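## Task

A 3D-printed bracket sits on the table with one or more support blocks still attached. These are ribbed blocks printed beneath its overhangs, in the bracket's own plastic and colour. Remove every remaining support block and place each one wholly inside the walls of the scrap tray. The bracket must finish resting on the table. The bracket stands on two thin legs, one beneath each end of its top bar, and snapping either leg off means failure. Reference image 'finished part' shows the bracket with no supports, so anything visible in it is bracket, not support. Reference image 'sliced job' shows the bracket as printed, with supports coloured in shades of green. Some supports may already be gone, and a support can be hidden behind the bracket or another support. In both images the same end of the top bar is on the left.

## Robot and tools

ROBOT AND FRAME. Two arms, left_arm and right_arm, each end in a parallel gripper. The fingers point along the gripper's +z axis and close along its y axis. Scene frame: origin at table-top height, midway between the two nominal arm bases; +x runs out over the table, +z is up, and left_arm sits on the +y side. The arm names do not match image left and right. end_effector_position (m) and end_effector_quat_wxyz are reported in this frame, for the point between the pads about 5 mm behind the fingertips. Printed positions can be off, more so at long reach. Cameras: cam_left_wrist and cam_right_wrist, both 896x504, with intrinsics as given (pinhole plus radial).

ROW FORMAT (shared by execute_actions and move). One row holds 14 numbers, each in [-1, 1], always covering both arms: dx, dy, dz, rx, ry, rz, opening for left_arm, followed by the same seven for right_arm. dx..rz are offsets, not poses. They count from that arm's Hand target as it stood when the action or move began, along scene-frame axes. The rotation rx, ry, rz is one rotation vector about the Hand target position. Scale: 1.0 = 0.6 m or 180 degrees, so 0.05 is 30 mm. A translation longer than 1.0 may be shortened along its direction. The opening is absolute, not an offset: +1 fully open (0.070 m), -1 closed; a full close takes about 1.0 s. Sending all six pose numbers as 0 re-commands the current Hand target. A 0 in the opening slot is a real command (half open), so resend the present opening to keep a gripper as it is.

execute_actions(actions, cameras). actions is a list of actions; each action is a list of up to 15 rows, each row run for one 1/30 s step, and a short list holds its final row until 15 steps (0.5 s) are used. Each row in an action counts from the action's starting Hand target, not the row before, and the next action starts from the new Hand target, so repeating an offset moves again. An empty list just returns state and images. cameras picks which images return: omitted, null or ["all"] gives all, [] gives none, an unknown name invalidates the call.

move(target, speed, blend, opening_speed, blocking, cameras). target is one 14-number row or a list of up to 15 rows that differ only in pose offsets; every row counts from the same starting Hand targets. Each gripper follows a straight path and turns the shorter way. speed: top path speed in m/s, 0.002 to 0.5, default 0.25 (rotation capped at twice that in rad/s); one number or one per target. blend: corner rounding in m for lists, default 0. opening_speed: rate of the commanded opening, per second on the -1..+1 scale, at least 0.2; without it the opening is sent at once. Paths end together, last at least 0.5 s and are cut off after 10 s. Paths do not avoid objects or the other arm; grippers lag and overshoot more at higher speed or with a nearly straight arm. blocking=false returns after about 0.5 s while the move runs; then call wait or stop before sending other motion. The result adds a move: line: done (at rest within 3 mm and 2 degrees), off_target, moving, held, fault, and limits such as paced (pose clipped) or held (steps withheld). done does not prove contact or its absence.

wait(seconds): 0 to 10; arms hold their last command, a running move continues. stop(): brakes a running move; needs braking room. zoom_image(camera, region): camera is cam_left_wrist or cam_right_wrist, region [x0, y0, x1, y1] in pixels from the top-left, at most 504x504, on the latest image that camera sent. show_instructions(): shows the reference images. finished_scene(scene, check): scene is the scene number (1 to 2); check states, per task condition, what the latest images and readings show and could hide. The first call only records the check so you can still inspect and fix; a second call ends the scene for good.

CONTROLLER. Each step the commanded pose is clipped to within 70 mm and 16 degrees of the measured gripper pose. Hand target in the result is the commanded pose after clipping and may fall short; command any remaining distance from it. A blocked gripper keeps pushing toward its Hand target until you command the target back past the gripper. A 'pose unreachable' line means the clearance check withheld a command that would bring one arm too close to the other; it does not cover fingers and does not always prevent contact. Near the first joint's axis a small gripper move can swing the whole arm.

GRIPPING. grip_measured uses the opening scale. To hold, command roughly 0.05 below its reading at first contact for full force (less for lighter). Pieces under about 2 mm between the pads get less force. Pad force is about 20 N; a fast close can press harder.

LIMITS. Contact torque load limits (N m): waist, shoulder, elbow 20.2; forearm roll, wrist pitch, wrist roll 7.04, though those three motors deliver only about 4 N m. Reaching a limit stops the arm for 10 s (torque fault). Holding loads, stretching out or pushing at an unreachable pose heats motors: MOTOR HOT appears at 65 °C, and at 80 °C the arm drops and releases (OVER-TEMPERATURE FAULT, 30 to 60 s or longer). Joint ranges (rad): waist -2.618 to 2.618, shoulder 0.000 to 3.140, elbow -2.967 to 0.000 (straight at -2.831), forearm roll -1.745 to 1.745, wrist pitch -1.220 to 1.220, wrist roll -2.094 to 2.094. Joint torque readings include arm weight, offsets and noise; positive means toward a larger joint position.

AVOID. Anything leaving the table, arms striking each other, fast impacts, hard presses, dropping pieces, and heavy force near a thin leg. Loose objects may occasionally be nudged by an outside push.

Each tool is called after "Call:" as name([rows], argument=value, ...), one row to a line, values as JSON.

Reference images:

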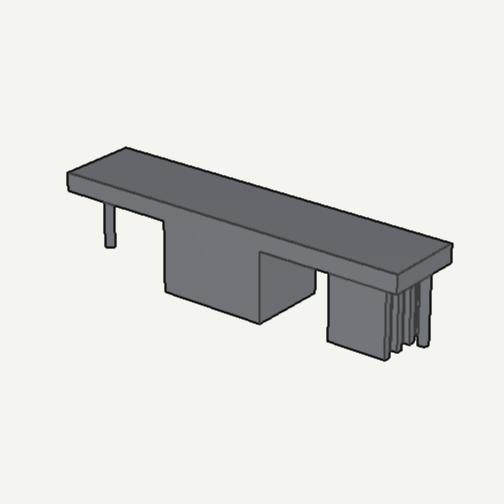

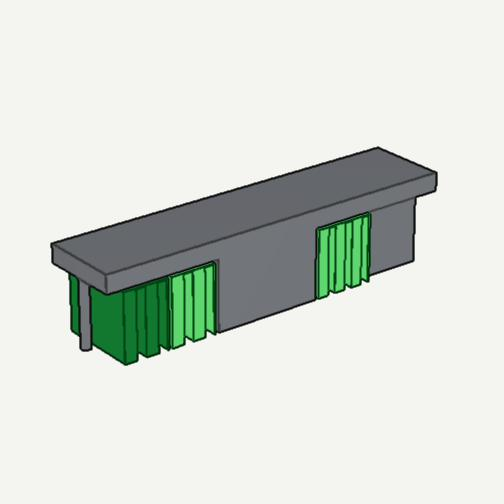

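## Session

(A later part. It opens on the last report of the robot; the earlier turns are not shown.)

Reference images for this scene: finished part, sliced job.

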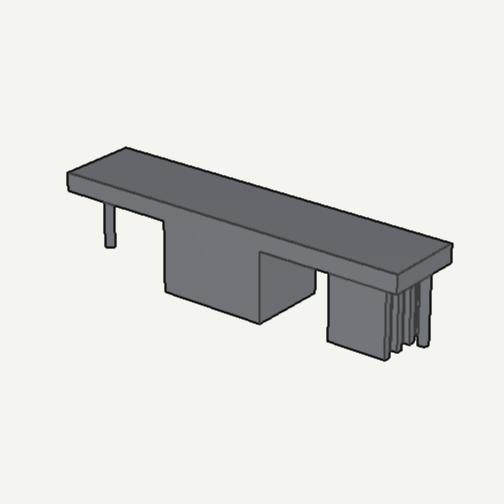

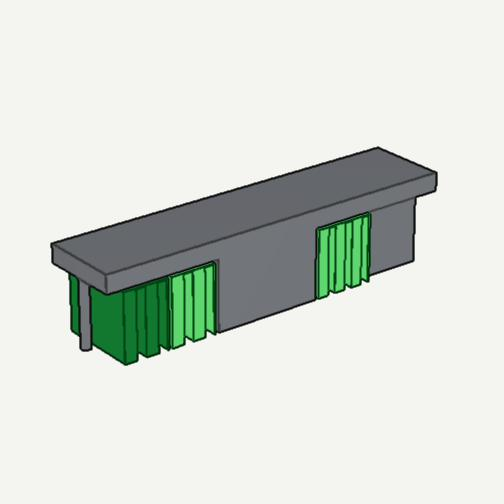

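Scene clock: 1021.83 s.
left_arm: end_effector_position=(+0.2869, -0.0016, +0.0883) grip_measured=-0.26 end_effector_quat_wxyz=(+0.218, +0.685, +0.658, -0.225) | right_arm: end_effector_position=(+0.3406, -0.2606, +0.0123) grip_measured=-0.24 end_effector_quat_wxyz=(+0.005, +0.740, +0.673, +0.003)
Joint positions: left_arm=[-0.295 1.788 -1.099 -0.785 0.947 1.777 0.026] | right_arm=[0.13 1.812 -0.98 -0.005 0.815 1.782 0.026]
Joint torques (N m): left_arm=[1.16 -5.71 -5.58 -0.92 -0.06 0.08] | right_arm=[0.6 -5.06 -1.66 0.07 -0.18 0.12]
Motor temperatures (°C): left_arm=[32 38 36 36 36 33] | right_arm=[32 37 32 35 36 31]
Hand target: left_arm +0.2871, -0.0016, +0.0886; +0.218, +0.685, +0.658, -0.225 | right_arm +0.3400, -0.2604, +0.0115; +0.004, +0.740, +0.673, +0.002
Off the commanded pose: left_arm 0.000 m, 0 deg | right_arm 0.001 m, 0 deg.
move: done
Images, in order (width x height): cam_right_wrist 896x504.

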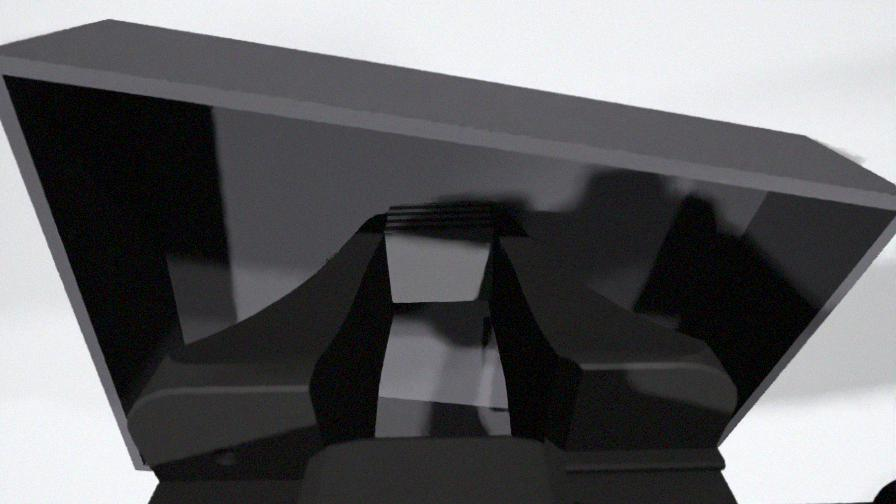

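Call:
move(target=[0,0,0,0,0,0,-0.4, 0,0,0.001,0,0,0,0.0], speed=0.03, opening_speed=0.6, cameras=["cam_right_wrist"])

Scene clock: 1028.73 s.
left_arm: end_effector_position=(+0.2869, -0.0016, +0.0883) grip_measured=-0.26 end_effector_quat_wxyz=(+0.218, +0.685, +0.658, -0.225) | right_arm: end_effector_position=(+0.3393, -0.2605, +0.0114) grip_measured=+0.00 end_effector_quat_wxyz=(+0.003, +0.740, +0.673, +0.001)
Joint positions: left_arm=[-0.295 1.788 -1.099 -0.785 0.947 1.777 0.026] | right_arm=[0.131 1.815 -0.979 -0.005 0.818 1.782 0.035]
Joint torques (N m): left_arm=[1.14 -5.72 -5.52 -0.92 -0.05 0.11] | right_arm=[-0.38 -8.02 -3.78 0.08 -0.12 0.1]
Motor temperatures (°C): left_arm=[32 38 36 36 36 33] | right_arm=[32 37 32 35 36 31]
Hand target: left_arm +0.2871, -0.0016, +0.0886; +0.218, +0.685, +0.658, -0.225 | right_arm +0.3400, -0.2604, +0.0121; +0.004, +0.740, +0.673, +0.002
Off the commanded pose: left_arm 0.000 m, 0 deg | right_arm 0.001 m, 0 deg.
move: done
Images, in order (width x height): cam_right_wrist 896x504.

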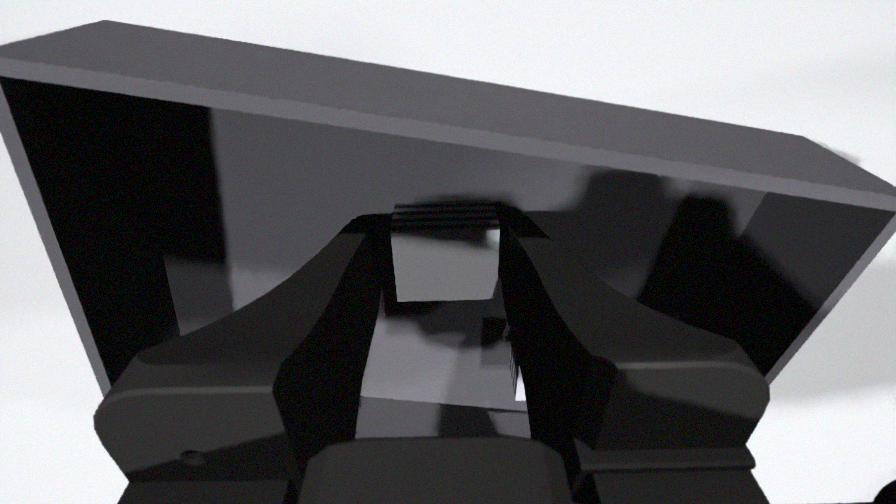

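Call:
move([
  [0,0,0,0,0,0,-0.4, -0.0015,0,0.008,0,0,0,0.15],
  [0,0,0,0,0,0,-0.4, -0.0015,0,0.13,0,0,0,0.15],
], speed=[0.03, 0.2], cameras=["cam_right_wrist"])

Scene clock: 1034.87 s.
left_arm: end_effector_position=(+0.2869, -0.0016, +0.0883) grip_measured=-0.26 end_effector_quat_wxyz=(+0.218, +0.685, +0.658, -0.225) | right_arm: end_effector_position=(+0.3396, -0.2609, +0.0918) grip_measured=+0.15 end_effector_quat_wxyz=(+0.005, +0.740, +0.672, +0.003)
Joint positions: left_arm=[-0.295 1.788 -1.099 -0.785 0.947 1.777 0.026] | right_arm=[0.13 1.671 -1.145 -0.005 1.121 1.782 0.04]
Joint torques (N m): left_arm=[1.15 -5.73 -5.49 -0.92 -0.04 0.12] | right_arm=[-0.82 -5.56 -2.97 -0.27 -0.14 0.08]
Motor temperatures (°C): left_arm=[32 38 36 36 35 33] | right_arm=[32 37 32 35 36 31]
Hand target: left_arm +0.2871, -0.0016, +0.0886; +0.218, +0.685, +0.658, -0.225 | right_arm +0.3391, -0.2613, +0.0906; +0.005, +0.741, +0.672, +0.002
Off the commanded pose: left_arm 0.000 m, 0 deg | right_arm 0.002 m, 0 deg.
move: done
Images, in order (width x height): cam_right_wrist 896x504.

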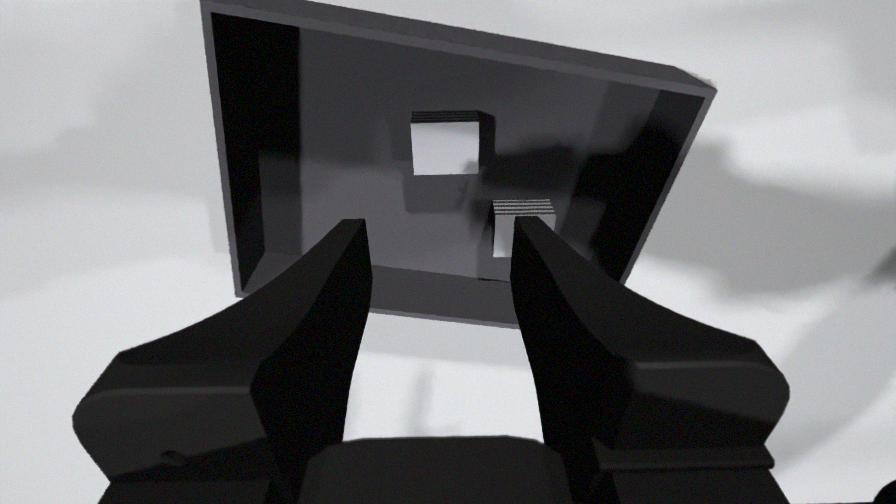

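Call:
zoom_image(camera="cam_right_wrist", region=[380, 60, 620, 300])

Call:
wait(seconds=0, cameras=["cam_left_wrist"])

Call:
zoom_image(camera="cam_left_wrist", region=[340, 0, 560, 124])

Scaled by 2.100 from the camera's 896x504 image, which has a finer 1280x720 frame.

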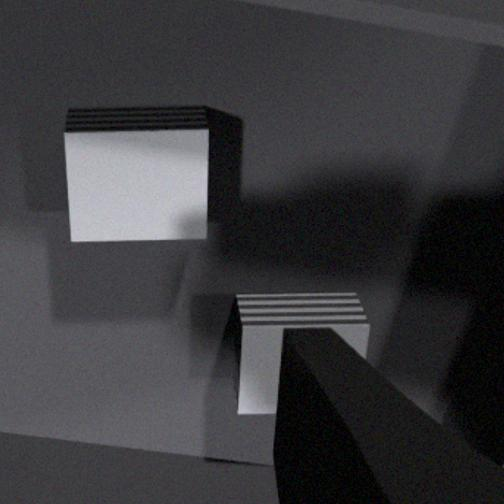

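Scene clock: 1054.10 s.
left_arm: end_effector_position=(+0.2869, -0.0016, +0.0883) grip_measured=-0.26 end_effector_quat_wxyz=(+0.218, +0.685, +0.658, -0.225) | right_arm: end_effector_position=(+0.3390, -0.2610, +0.0908) grip_measured=+0.15 end_effector_quat_wxyz=(+0.004, +0.740, +0.672, +0.002)
Joint positions: left_arm=[-0.295 1.788 -1.099 -0.785 0.947 1.777 0.026] | right_arm=[0.13 1.673 -1.143 -0.005 1.121 1.782 0.04]
Joint torques (N m): left_arm=[1.15 -5.73 -5.48 -0.92 -0.03 0.13] | right_arm=[-0.82 -5.7 -2.75 -0.26 -0.11 -0.08]
Motor temperatures (°C): left_arm=[32 38 36 36 35 33] | right_arm=[32 37 32 35 36 31]
Hand target: left_arm +0.2871, -0.0016, +0.0886; +0.218, +0.685, +0.658, -0.225 | right_arm +0.3391, -0.2613, +0.0906; +0.005, +0.741, +0.672, +0.002
Tool commands: left_gripper/opening=-0.4 right_gripper/opening=+0.15
Off the commanded pose: left_arm 0.000 m, 0 deg | right_arm 0.001 m, 0 deg.
Images, in order (width x height): cam_left_wrist 896x504.

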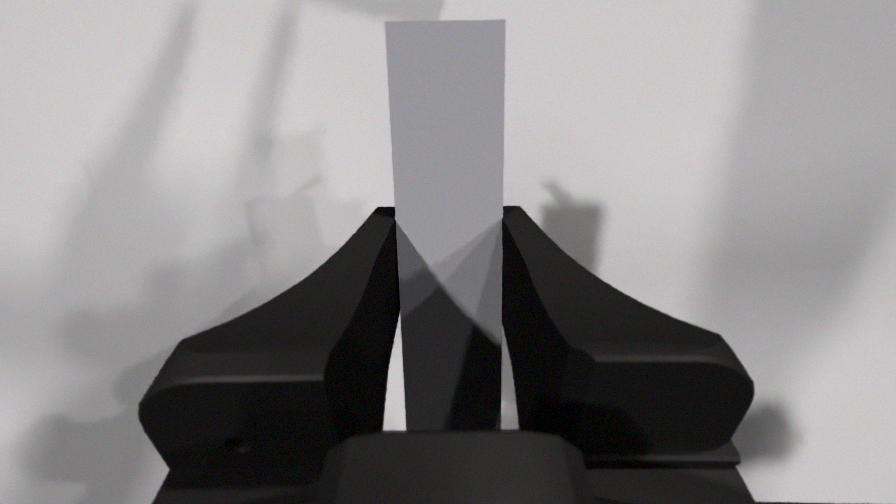

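Scaled by 2.291 from the camera's 896x504 image, which has a finer 1280x720 frame.

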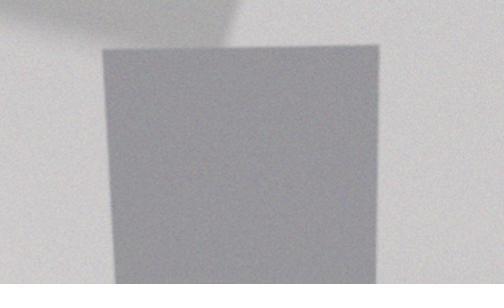

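Call:
move([
  [0,0.0027,0.0057,0.0107,0.2974,0.4022,-0.4, -0.03,0.08,0.1,0.08,-0.004,0.007,0.15],
  [0,0.0027,0.0057,0.0181,0.5196,0.8564,-0.4, -0.0887,0.323,0.1363,0.2398,-0.0128,0.0202,0.15],
], speed=0.3, blend=0.02)

Scene clock: 1162.50 s.
left_arm: end_effector_position=(+0.2879, +0.0010, +0.0919) grip_measured=-0.26 end_effector_quat_wxyz=(+0.161, +0.678, -0.700, +0.154) | right_arm: end_effector_position=(+0.2842, -0.0672, +0.1737) grip_measured=+0.15 end_effector_quat_wxyz=(-0.258, +0.668, +0.647, +0.262)
Joint positions: left_arm=[-0.391 1.784 -1.204 -0.514 0.975 -1.667 0.026] | right_arm=[0.316 1.487 -1.022 0.826 1.081 1.535 0.04]
Joint torques (N m): left_arm=[-0.43 -5.99 -5.56 -0.52 -0.2 0.15] | right_arm=[0.04 -6.11 -3.49 0.56 0.04 0.07]
Motor temperatures (°C): left_arm=[32 38 36 36 35 33] | right_arm=[32 37 32 35 35 31]
Hand target: left_arm +0.2878, +0.0009, +0.0919; +0.161, +0.678, -0.700, +0.154 | right_arm +0.2842, -0.0673, +0.1737; -0.258, +0.668, +0.647, +0.262
Off the commanded pose: left_arm 0.001 m, 0 deg | right_arm 0.002 m, 0 deg.
move: done

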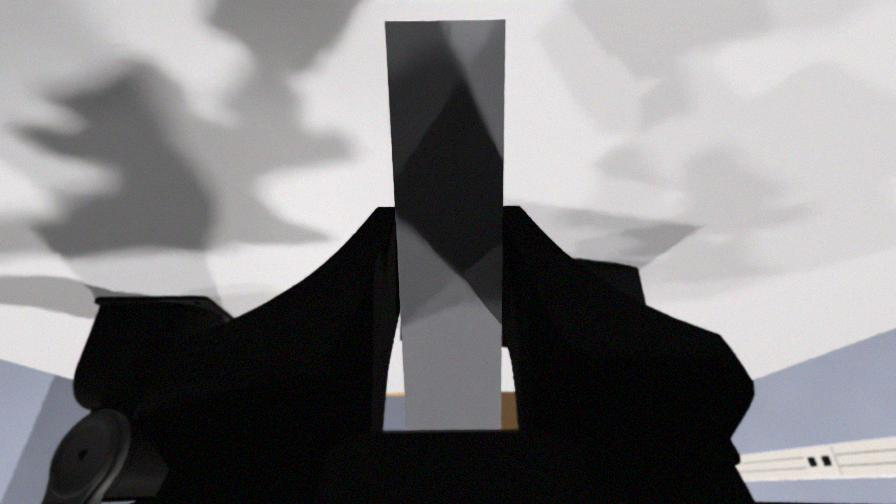

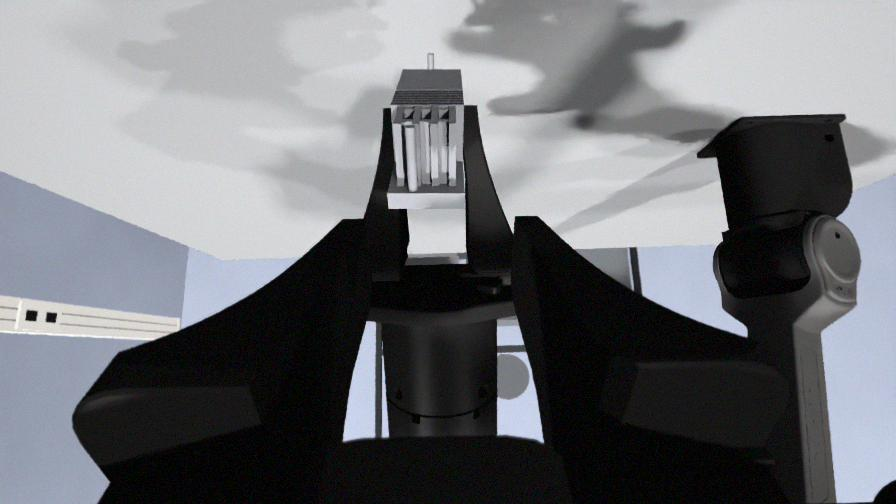

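Call:
zoom_image(camera="cam_right_wrist", region=[340, 40, 540, 280])

Scaled by 2.100 from the camera's 896x504 image, which has a finer 1280x720 frame.

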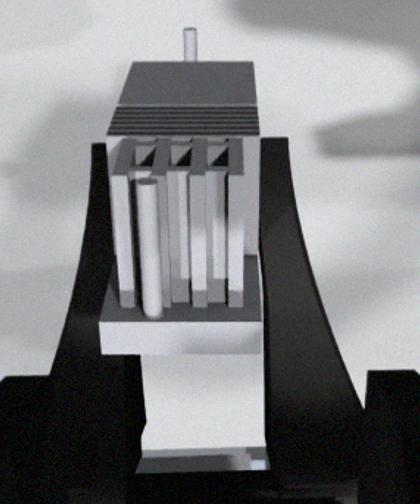

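Call:
move(target=[0,0,0,0,0,0,-0.4, 0.0086,0.0187,-0.0508,0,0,0,0.15], speed=0.12)

Call:
zoom_image(camera="cam_right_wrist", region=[330, 40, 560, 280])

Scene clock: 1223.07 s.
left_arm: end_effector_position=(+0.2879, +0.0010, +0.0919) grip_measured=-0.26 end_effector_quat_wxyz=(+0.161, +0.678, -0.700, +0.154) | right_arm: end_effector_position=(+0.2896, -0.0556, +0.1425) grip_measured=+0.15 end_effector_quat_wxyz=(-0.258, +0.668, +0.647, +0.262)
Joint positions: left_arm=[-0.391 1.784 -1.204 -0.514 0.975 -1.667 0.026] | right_arm=[0.351 1.557 -0.966 0.886 0.976 1.449 0.04]
Joint torques (N m): left_arm=[1.16 -7.48 -4.65 -0.66 -0.28 0.03] | right_arm=[0.48 -6.39 -3.64 0.43 0.2 0.14]
Motor temperatures (°C): left_arm=[31 39 35 35 35 33] | right_arm=[32 36 33 35 35 31]
Hand target: left_arm +0.2878, +0.0009, +0.0919; +0.161, +0.678, -0.700, +0.154 | right_arm +0.2893, -0.0556, +0.1433; -0.258, +0.667, +0.647, +0.262
Off the commanded pose: left_arm 0.000 m, 0 deg | right_arm 0.001 m, 0 deg.
move: done

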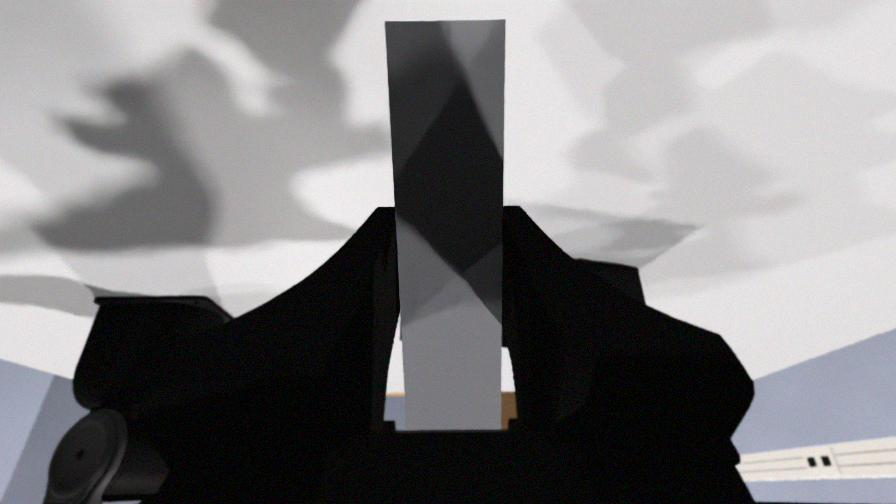

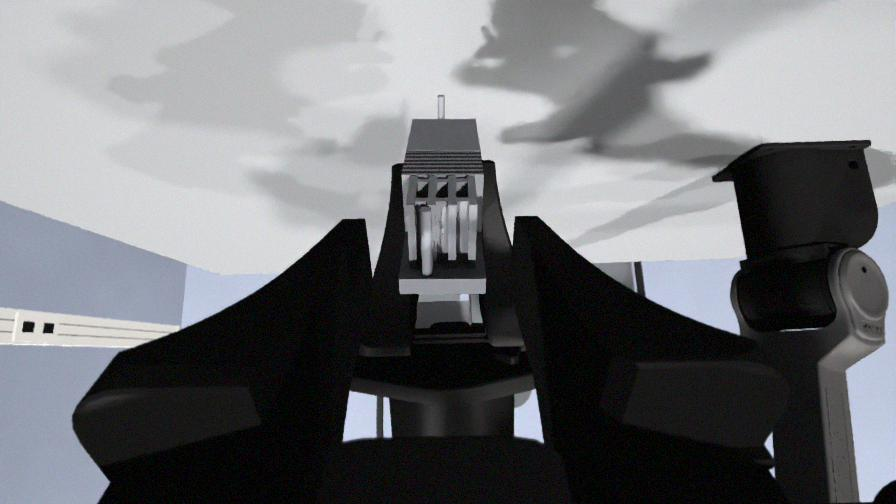

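Scaled by 2.100 from the camera's 896x504 image, which has a finer 1280x720 frame.

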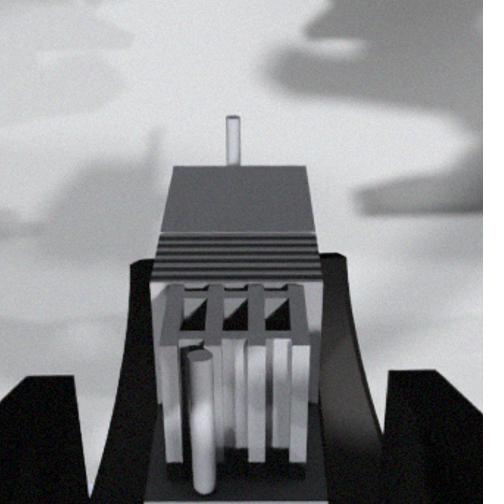

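Call:
zoom_image(camera="cam_right_wrist", region=[380, 140, 510, 310])

Scaled by 2.965 from the camera's 896x504 image, which has a finer 1280x720 frame.

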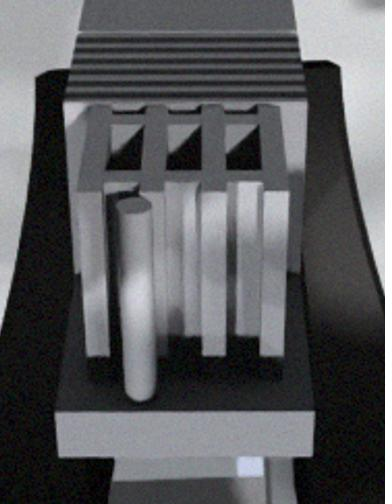

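Call:
move(target=[0,0,0,0,0,0,-0.4, 0.0002,0.0422,-0.045,0,0,0,0.15], speed=0.08)

Call:
zoom_image(camera="cam_right_wrist", region=[340, 140, 540, 460])

Scene clock: 1290.00 s.
left_arm: end_effector_position=(+0.2879, +0.0010, +0.0919) grip_measured=-0.26 end_effector_quat_wxyz=(+0.161, +0.678, -0.700, +0.154) | right_arm: end_effector_position=(+0.2894, -0.0293, +0.1161) grip_measured=+0.15 end_effector_quat_wxyz=(-0.259, +0.667, +0.648, +0.263)
Joint positions: left_arm=[-0.391 1.784 -1.204 -0.514 0.975 -1.667 0.026] | right_arm=[0.44 1.633 -0.938 0.964 0.853 1.399 0.04]
Joint torques (N m): left_arm=[1.14 -8.22 -4.68 -0.65 -0.28 0.04] | right_arm=[-0.52 -6.4 -3.42 0.5 0.2 0.09]
Motor temperatures (°C): left_arm=[31 41 35 35 35 33] | right_arm=[32 37 33 35 35 31]
Hand target: left_arm +0.2878, +0.0009, +0.0919; +0.161, +0.678, -0.700, +0.154 | right_arm +0.2894, -0.0296, +0.1165; -0.259, +0.667, +0.648, +0.263
Off the commanded pose: left_arm 0.000 m, 0 deg | right_arm 0.001 m, 0 deg.
move: done

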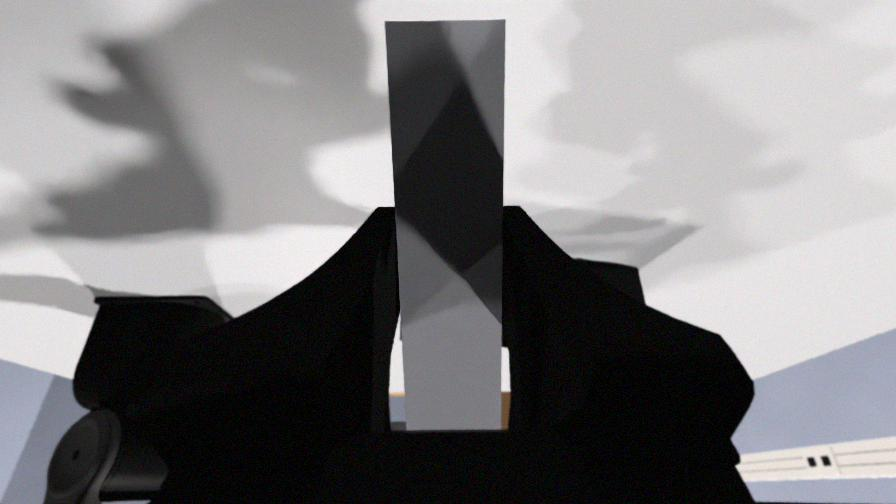

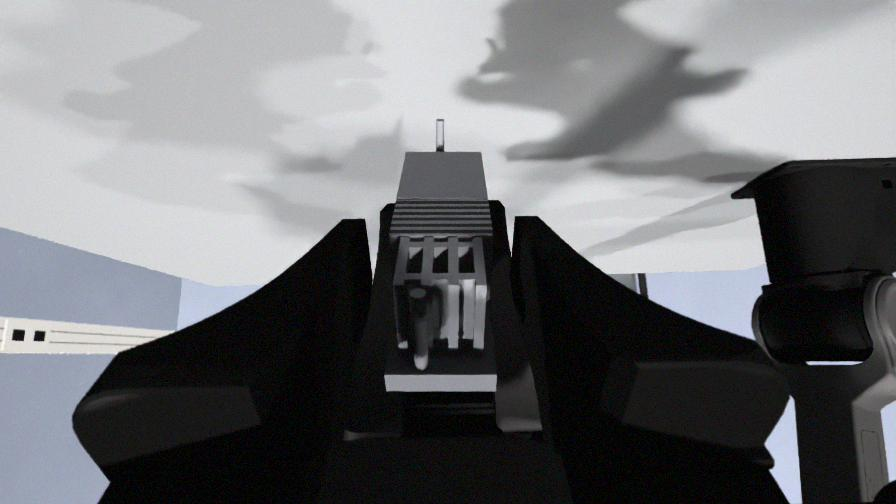

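Scaled by 1.575 from the camera's 896x504 image, which has a finer 1280x720 frame.

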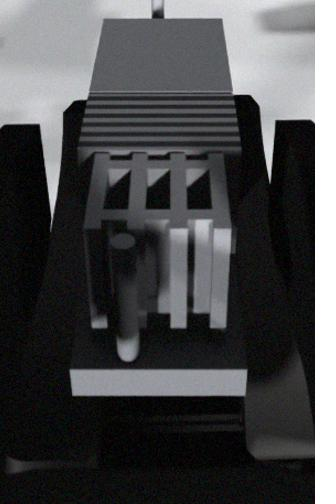

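Call:
zoom_image(camera="cam_right_wrist", region=[370, 180, 510, 260])

Call:
zoom_image(camera="cam_right_wrist", region=[350, 190, 530, 290])

Call:
zoom_image(camera="cam_right_wrist", region=[370, 340, 550, 450])

Scaled by 3.600 from the camera's 896x504 image, which has a finer 1280x720 frame.

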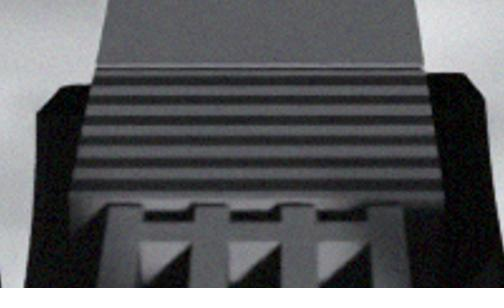

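Scaled by 2.800 from the camera's 896x504 image, which has a finer 1280x720 frame.

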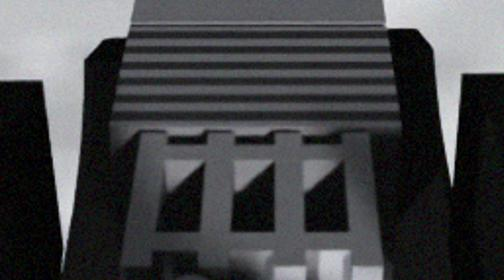

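Scaled by 2.800 from the camera's 896x504 image, which has a finer 1280x720 frame.

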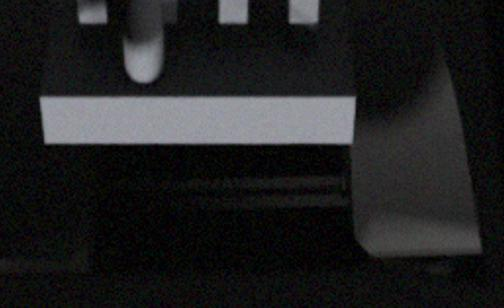

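Call:
move(target=[0,0,0,0,0,0,-0.4, -0.0005,0.0005,-0.0042,0,0,0,0.0], speed=0.05, opening_speed=0.6, cameras=["cam_right_wrist"])

Call:
zoom_image(camera="cam_right_wrist", region=[340, 170, 540, 290])

Scene clock: 1513.27 s.
left_arm: end_effector_position=(+0.2879, +0.0010, +0.0919) grip_measured=-0.26 end_effector_quat_wxyz=(+0.161, +0.678, -0.700, +0.154) | right_arm: end_effector_position=(+0.2895, -0.0296, +0.1144) grip_measured=+0.00 end_effector_quat_wxyz=(-0.259, +0.667, +0.647, +0.263)
Joint positions: left_arm=[-0.391 1.784 -1.204 -0.514 0.975 -1.667 0.026] | right_arm=[0.44 1.635 -0.933 0.971 0.849 1.389 0.035]
Joint torques (N m): left_arm=[1.14 -8.21 -4.68 -0.64 -0.28 0.04] | right_arm=[0.66 -5.24 -2.76 0.79 -0.04 -0.07]
Motor temperatures (°C): left_arm=[31 41 35 35 35 33] | right_arm=[32 38 33 35 35 31]
Hand target: left_arm +0.2878, +0.0009, +0.0919; +0.161, +0.678, -0.700, +0.154 | right_arm +0.2891, -0.0293, +0.1140; -0.259, +0.667, +0.648, +0.263
Off the commanded pose: left_arm 0.000 m, 0 deg | right_arm 0.001 m, 0 deg.
move: done
Images, in order (width x height): cam_right_wrist 896x504.

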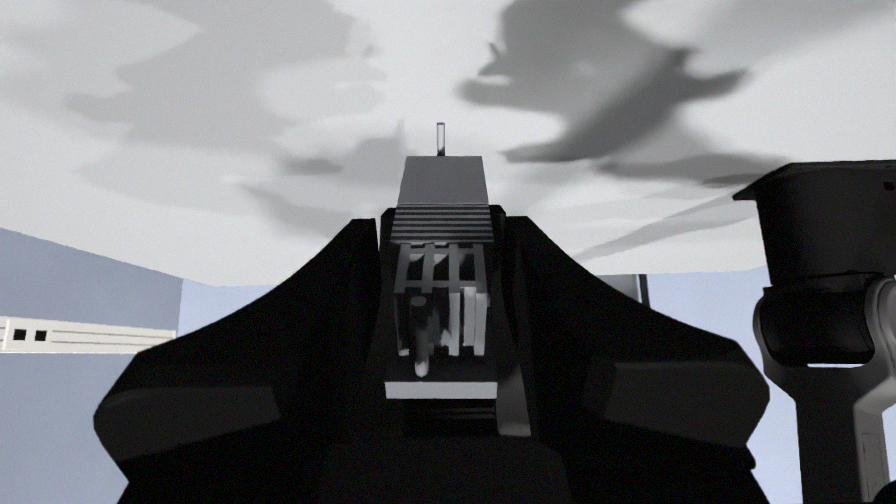

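Scaled by 2.520 from the camera's 896x504 image, which has a finer 1280x720 frame.

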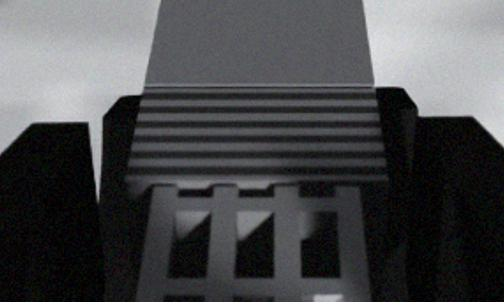

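Call:
move(target=[0,0,0,0,0,0,-0.4, 0,0,0,0,0,0,-0.42], opening_speed=0.6, cameras=["cam_right_wrist"])

Call:
zoom_image(camera="cam_right_wrist", region=[340, 140, 540, 420])

Scene clock: 1520.10 s.
left_arm: end_effector_position=(+0.2879, +0.0010, +0.0919) grip_measured=-0.26 end_effector_quat_wxyz=(+0.161, +0.678, -0.700, +0.154) | right_arm: end_effector_position=(+0.2892, -0.0293, +0.1141) grip_measured=-0.25 end_effector_quat_wxyz=(-0.259, +0.667, +0.648, +0.263)
Joint positions: left_arm=[-0.391 1.784 -1.204 -0.514 0.975 -1.667 0.026] | right_arm=[0.44 1.636 -0.933 0.971 0.849 1.389 0.026]
Joint torques (N m): left_arm=[0.89 -8.18 -4.72 -0.64 -0.09 0.05] | right_arm=[0.56 -5.38 -2.85 0.7 -0.02 -0.07]
Motor temperatures (°C): left_arm=[31 41 35 35 35 33] | right_arm=[32 38 33 35 35 31]
Hand target: left_arm +0.2878, +0.0009, +0.0919; +0.161, +0.678, -0.700, +0.154 | right_arm +0.2891, -0.0293, +0.1140; -0.259, +0.667, +0.648, +0.263
Off the commanded pose: left_arm 0.000 m, 0 deg | right_arm 0.000 m, 0 deg.
move: done
Images, in order (width x height): cam_right_wrist 896x504.

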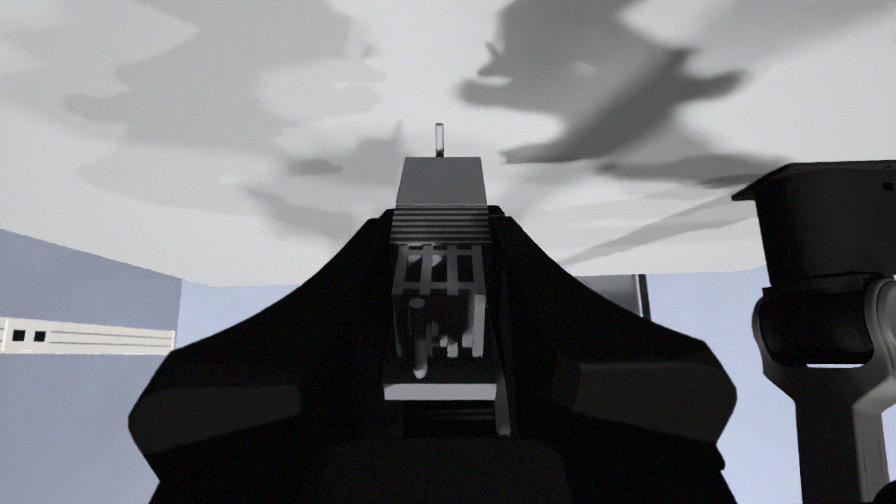

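Scaled by 1.800 from the camera's 896x504 image, which has a finer 1280x720 frame.

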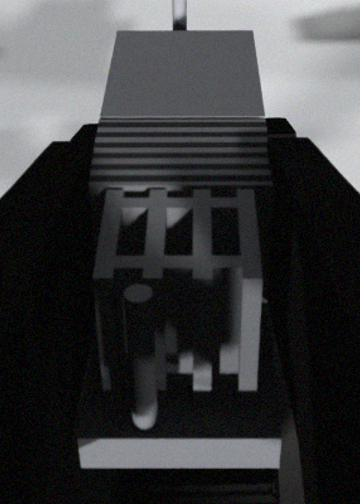

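Call:
move(target=[0,0,0,0,0,0,-0.4, 0,0,0,0.0011,0.0456,-0.0487,-0.42], speed=0.2, cameras=["cam_right_wrist"])

Call:
zoom_image(camera="cam_right_wrist", region=[340, 140, 540, 420])

Scene clock: 1536.00 s.
left_arm: end_effector_position=(+0.2881, +0.0010, +0.0919) grip_measured=-0.26 end_effector_quat_wxyz=(+0.161, +0.678, -0.700, +0.155) | right_arm: end_effector_position=(+0.2885, -0.0296, +0.1134) grip_measured=-0.25 end_effector_quat_wxyz=(-0.286, +0.731, +0.574, +0.233)
Joint positions: left_arm=[-0.391 1.784 -1.204 -0.514 0.974 -1.667 0.026] | right_arm=[0.44 1.636 -0.93 0.972 0.849 1.599 0.026]
Joint torques (N m): left_arm=[-2.09 -7.67 -4.77 -0.86 0.74 0.19] | right_arm=[-0.23 -6.08 -5.24 1.48 -0.5 0.04]
Motor temperatures (°C): left_arm=[31 41 35 35 35 33] | right_arm=[32 37 32 35 35 31]
Hand target: left_arm +0.2878, +0.0009, +0.0919; +0.161, +0.678, -0.700, +0.154 | right_arm +0.2891, -0.0293, +0.1140; -0.285, +0.731, +0.574, +0.235
Off the commanded pose: left_arm 0.000 m, 0 deg | right_arm 0.001 m, 0 deg.
move: done
Images, in order (width x height): cam_right_wrist 896x504.

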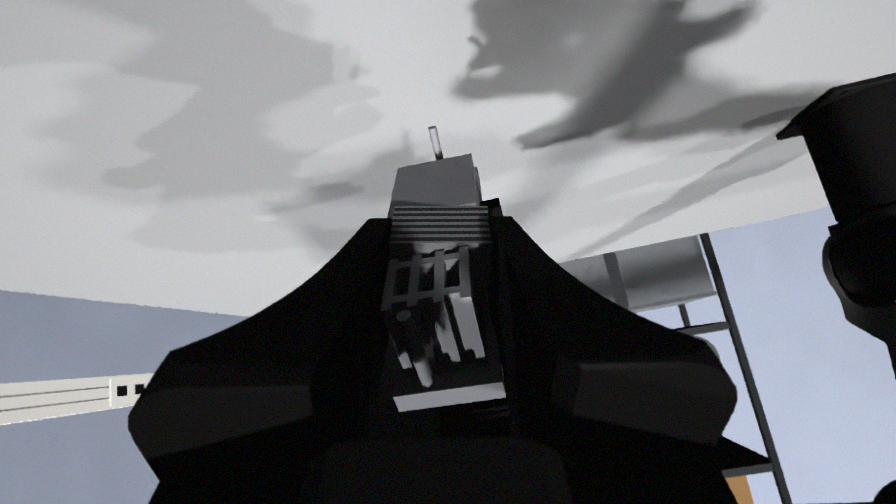

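Scaled by 1.800 from the camera's 896x504 image, which has a finer 1280x720 frame.

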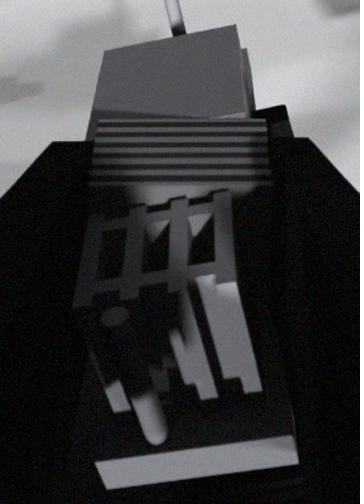

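Call:
move(target=[0,0,0,0,0,0,-0.4, -0.0015,-0.0413,-0.0387,0,0,0,-0.42], speed=0.06)

Scene clock: 1545.43 s.
left_arm: end_effector_position=(+0.2871, +0.0009, +0.0912) grip_measured=-0.26 end_effector_quat_wxyz=(+0.162, +0.678, -0.701, +0.153) | right_arm: end_effector_position=(+0.2889, -0.0545, +0.0908) grip_measured=-0.25 end_effector_quat_wxyz=(-0.284, +0.731, +0.574, +0.235)
Joint positions: left_arm=[-0.392 1.785 -1.203 -0.513 0.976 -1.667 0.026] | right_arm=[0.355 1.652 -0.843 1.03 0.845 1.43 0.026]
Joint torques (N m): left_arm=[1.16 -8.16 -5.92 -0.66 -0.27 0.03] | right_arm=[0.32 -5.41 -2.6 0.77 0.3 0.14]
Motor temperatures (°C): left_arm=[32 41 35 35 36 33] | right_arm=[32 38 33 37 37 31]
Hand target: left_arm +0.2878, +0.0009, +0.0919; +0.161, +0.678, -0.700, +0.154 | right_arm +0.2882, -0.0541, +0.0906; -0.285, +0.731, +0.574, +0.234
Off the commanded pose: left_arm 0.001 m, 0 deg | right_arm 0.001 m, 0 deg.
move: done

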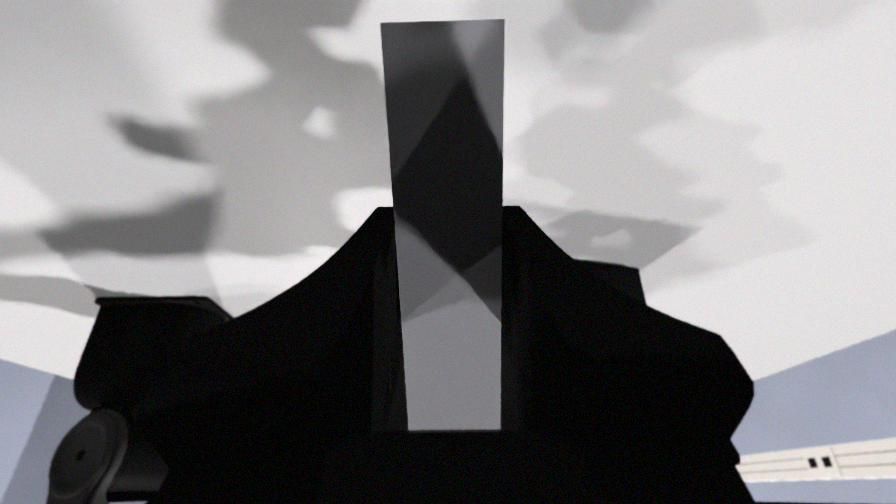

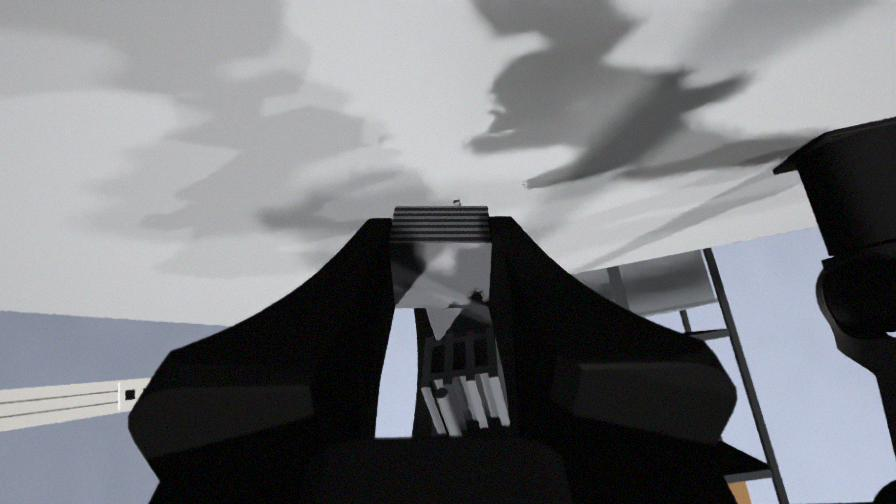

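Call:
move([
  [0,0,0,0,0,0,-0.4, -0.002,-0.0855,0.0912,0,0,0,-0.42],
  [0,0,0,0,0,0,-0.4, 0.1657,-0.2955,-0.026,-0.2403,-0.0131,0.0461,-0.42],
], speed=[0.15, 0.25], blend=0.02)

Scene clock: 1571.73 s.
left_arm: end_effector_position=(+0.2873, +0.0008, +0.0915) grip_measured=-0.26 end_effector_quat_wxyz=(+0.161, +0.678, -0.701, +0.153) | right_arm: end_effector_position=(+0.3884, -0.2335, +0.0744) grip_measured=-0.25 end_effector_quat_wxyz=(+0.003, +0.740, +0.673, +0.000)
Joint positions: left_arm=[-0.392 1.785 -1.204 -0.513 0.976 -1.667 0.026] | right_arm=[0.191 1.87 -1.35 -0.006 1.135 1.841 0.026]
Joint torques (N m): left_arm=[1.07 -8.04 -5.94 -0.66 -0.28 0.03] | right_arm=[0.63 -8.9 -3.68 0.08 0.14 -0.03]
Motor temperatures (°C): left_arm=[31 41 36 35 35 33] | right_arm=[32 37 32 36 36 31]
Hand target: left_arm +0.2878, +0.0009, +0.0919; +0.161, +0.678, -0.700, +0.154 | right_arm +0.3883, -0.2334, +0.0749; +0.003, +0.739, +0.673, +0.000
Off the commanded pose: left_arm 0.001 m, 0 deg | right_arm 0.002 m, 1 deg.
move: done

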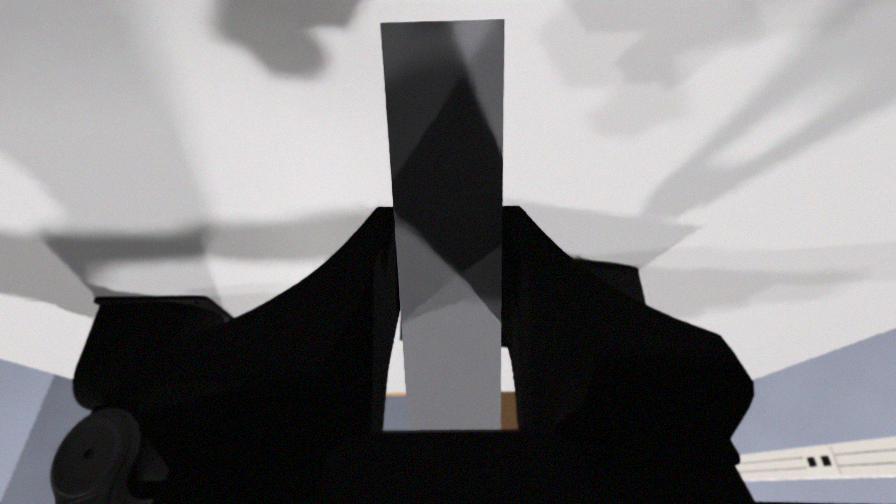

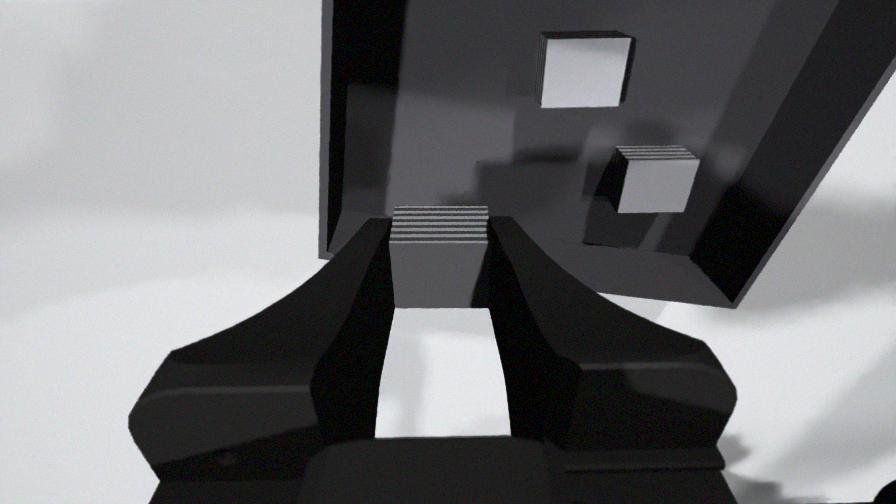

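Call:
move(target=[0,0,0,0,0,0,-0.4, 0,0,-0.0615,0,0,0,-0.42], speed=0.15, cameras=["cam_right_wrist"])

Scene clock: 1583.47 s.
left_arm: end_effector_position=(+0.2873, +0.0008, +0.0915) grip_measured=-0.26 end_effector_quat_wxyz=(+0.161, +0.678, -0.701, +0.153) | right_arm: end_effector_position=(+0.3879, -0.2332, +0.0370) grip_measured=-0.25 end_effector_quat_wxyz=(+0.003, +0.739, +0.674, +0.000)
Joint positions: left_arm=[-0.392 1.785 -1.204 -0.513 0.976 -1.667 0.026] | right_arm=[0.192 1.922 -1.268 -0.006 1.002 1.841 0.026]
Joint torques (N m): left_arm=[0.94 -7.74 -5.93 -0.65 -0.27 0.03] | right_arm=[0.73 -8.72 -3.92 0.05 0.16 0.01]
Motor temperatures (°C): left_arm=[31 41 36 35 35 33] | right_arm=[32 38 32 35 36 31]
Hand target: left_arm +0.2878, +0.0009, +0.0919; +0.161, +0.678, -0.700, +0.154 | right_arm +0.3882, -0.2329, +0.0378; +0.003, +0.739, +0.674, +0.001
Off the commanded pose: left_arm 0.001 m, 0 deg | right_arm 0.001 m, 0 deg.
move: done
Images, in order (width x height): cam_right_wrist 896x504.

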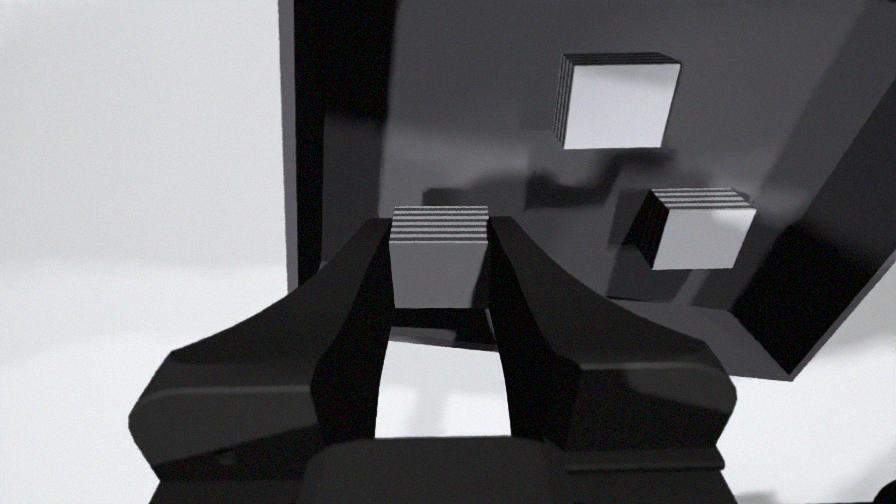

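Call:
zoom_image(camera="cam_right_wrist", region=[360, 190, 520, 320])

Scaled by 3.150 from the camera's 896x504 image, which has a finer 1280x720 frame.

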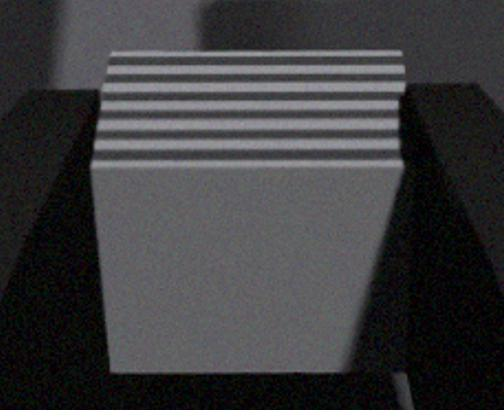

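Call:
move(target=[0,0,0,0,0,0,-0.4, 0,0,-0.0188,0,0,0,-0.42], speed=0.05, cameras=[])

Call:
move(target=[0,0,0,0,0,0,-0.4, 0,0,-0.0033,0,0,0,-0.42], speed=0.03, cameras=["cam_right_wrist"])

Scene clock: 1621.40 s.
left_arm: end_effector_position=(+0.2873, +0.0008, +0.0915) grip_measured=-0.26 end_effector_quat_wxyz=(+0.161, +0.678, -0.701, +0.153) | right_arm: end_effector_position=(+0.3885, -0.2331, +0.0266) grip_measured=-0.25 end_effector_quat_wxyz=(+0.003, +0.739, +0.674, +0.001)
Joint positions: left_arm=[-0.392 1.785 -1.204 -0.513 0.976 -1.667 0.026] | right_arm=[0.192 1.939 -1.249 -0.006 0.963 1.841 0.026]
Joint torques (N m): left_arm=[0.74 -7.35 -5.9 -0.64 -0.27 0.04] | right_arm=[0.65 -7.63 -2.83 -0.14 0.04 0.13]
Motor temperatures (°C): left_arm=[31 41 36 35 35 33] | right_arm=[32 40 32 35 35 31]
Hand target: left_arm +0.2878, +0.0009, +0.0919; +0.161, +0.678, -0.700, +0.154 | right_arm +0.3882, -0.2327, +0.0265; +0.003, +0.739, +0.674, +0.001
Off the commanded pose: left_arm 0.001 m, 0 deg | right_arm 0.000 m, 0 deg.
move: done
No camera images: "cameras" was empty.

Scene clock: 1622.10 s.
left_arm: end_effector_position=(+0.2873, +0.0008, +0.0915) grip_measured=-0.26 end_effector_quat_wxyz=(+0.161, +0.678, -0.701, +0.153) | right_arm: end_effector_position=(+0.3885, -0.2331, +0.0246) grip_measured=-0.25 end_effector_quat_wxyz=(+0.003, +0.739, +0.674, +0.001)
Joint positions: left_arm=[-0.392 1.785 -1.204 -0.513 0.976 -1.667 0.026] | right_arm=[0.192 1.943 -1.246 -0.006 0.956 1.841 0.026]
Joint torques (N m): left_arm=[0.71 -7.3 -5.91 -0.64 -0.27 0.04] | right_arm=[0.68 -7.53 -2.5 0.01 -0.09 0.13]
Motor temperatures (°C): left_arm=[31 41 36 35 35 33] | right_arm=[32 40 32 35 35 31]
Hand target: left_arm +0.2878, +0.0009, +0.0919; +0.161, +0.678, -0.700, +0.154 | right_arm +0.3882, -0.2327, +0.0245; +0.003, +0.739, +0.674, +0.001
Off the commanded pose: left_arm 0.001 m, 0 deg | right_arm 0.000 m, 0 deg.
move: done
Images, in order (width x height): cam_right_wrist 896x504.

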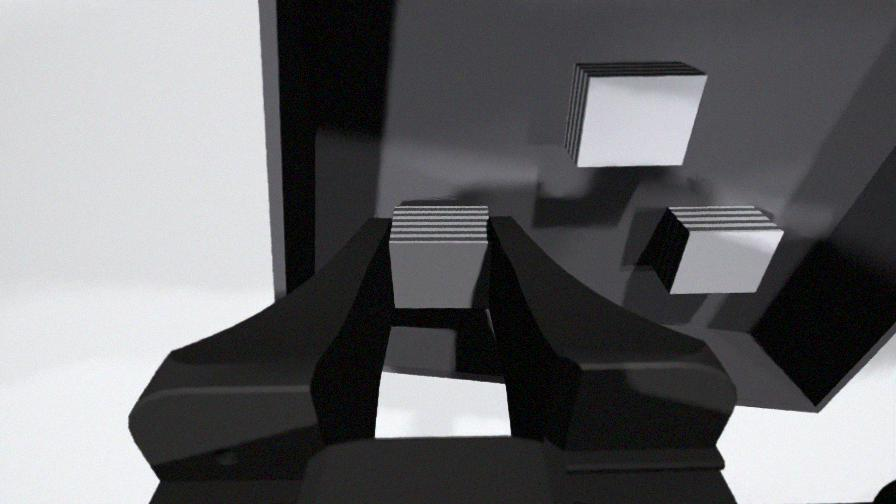

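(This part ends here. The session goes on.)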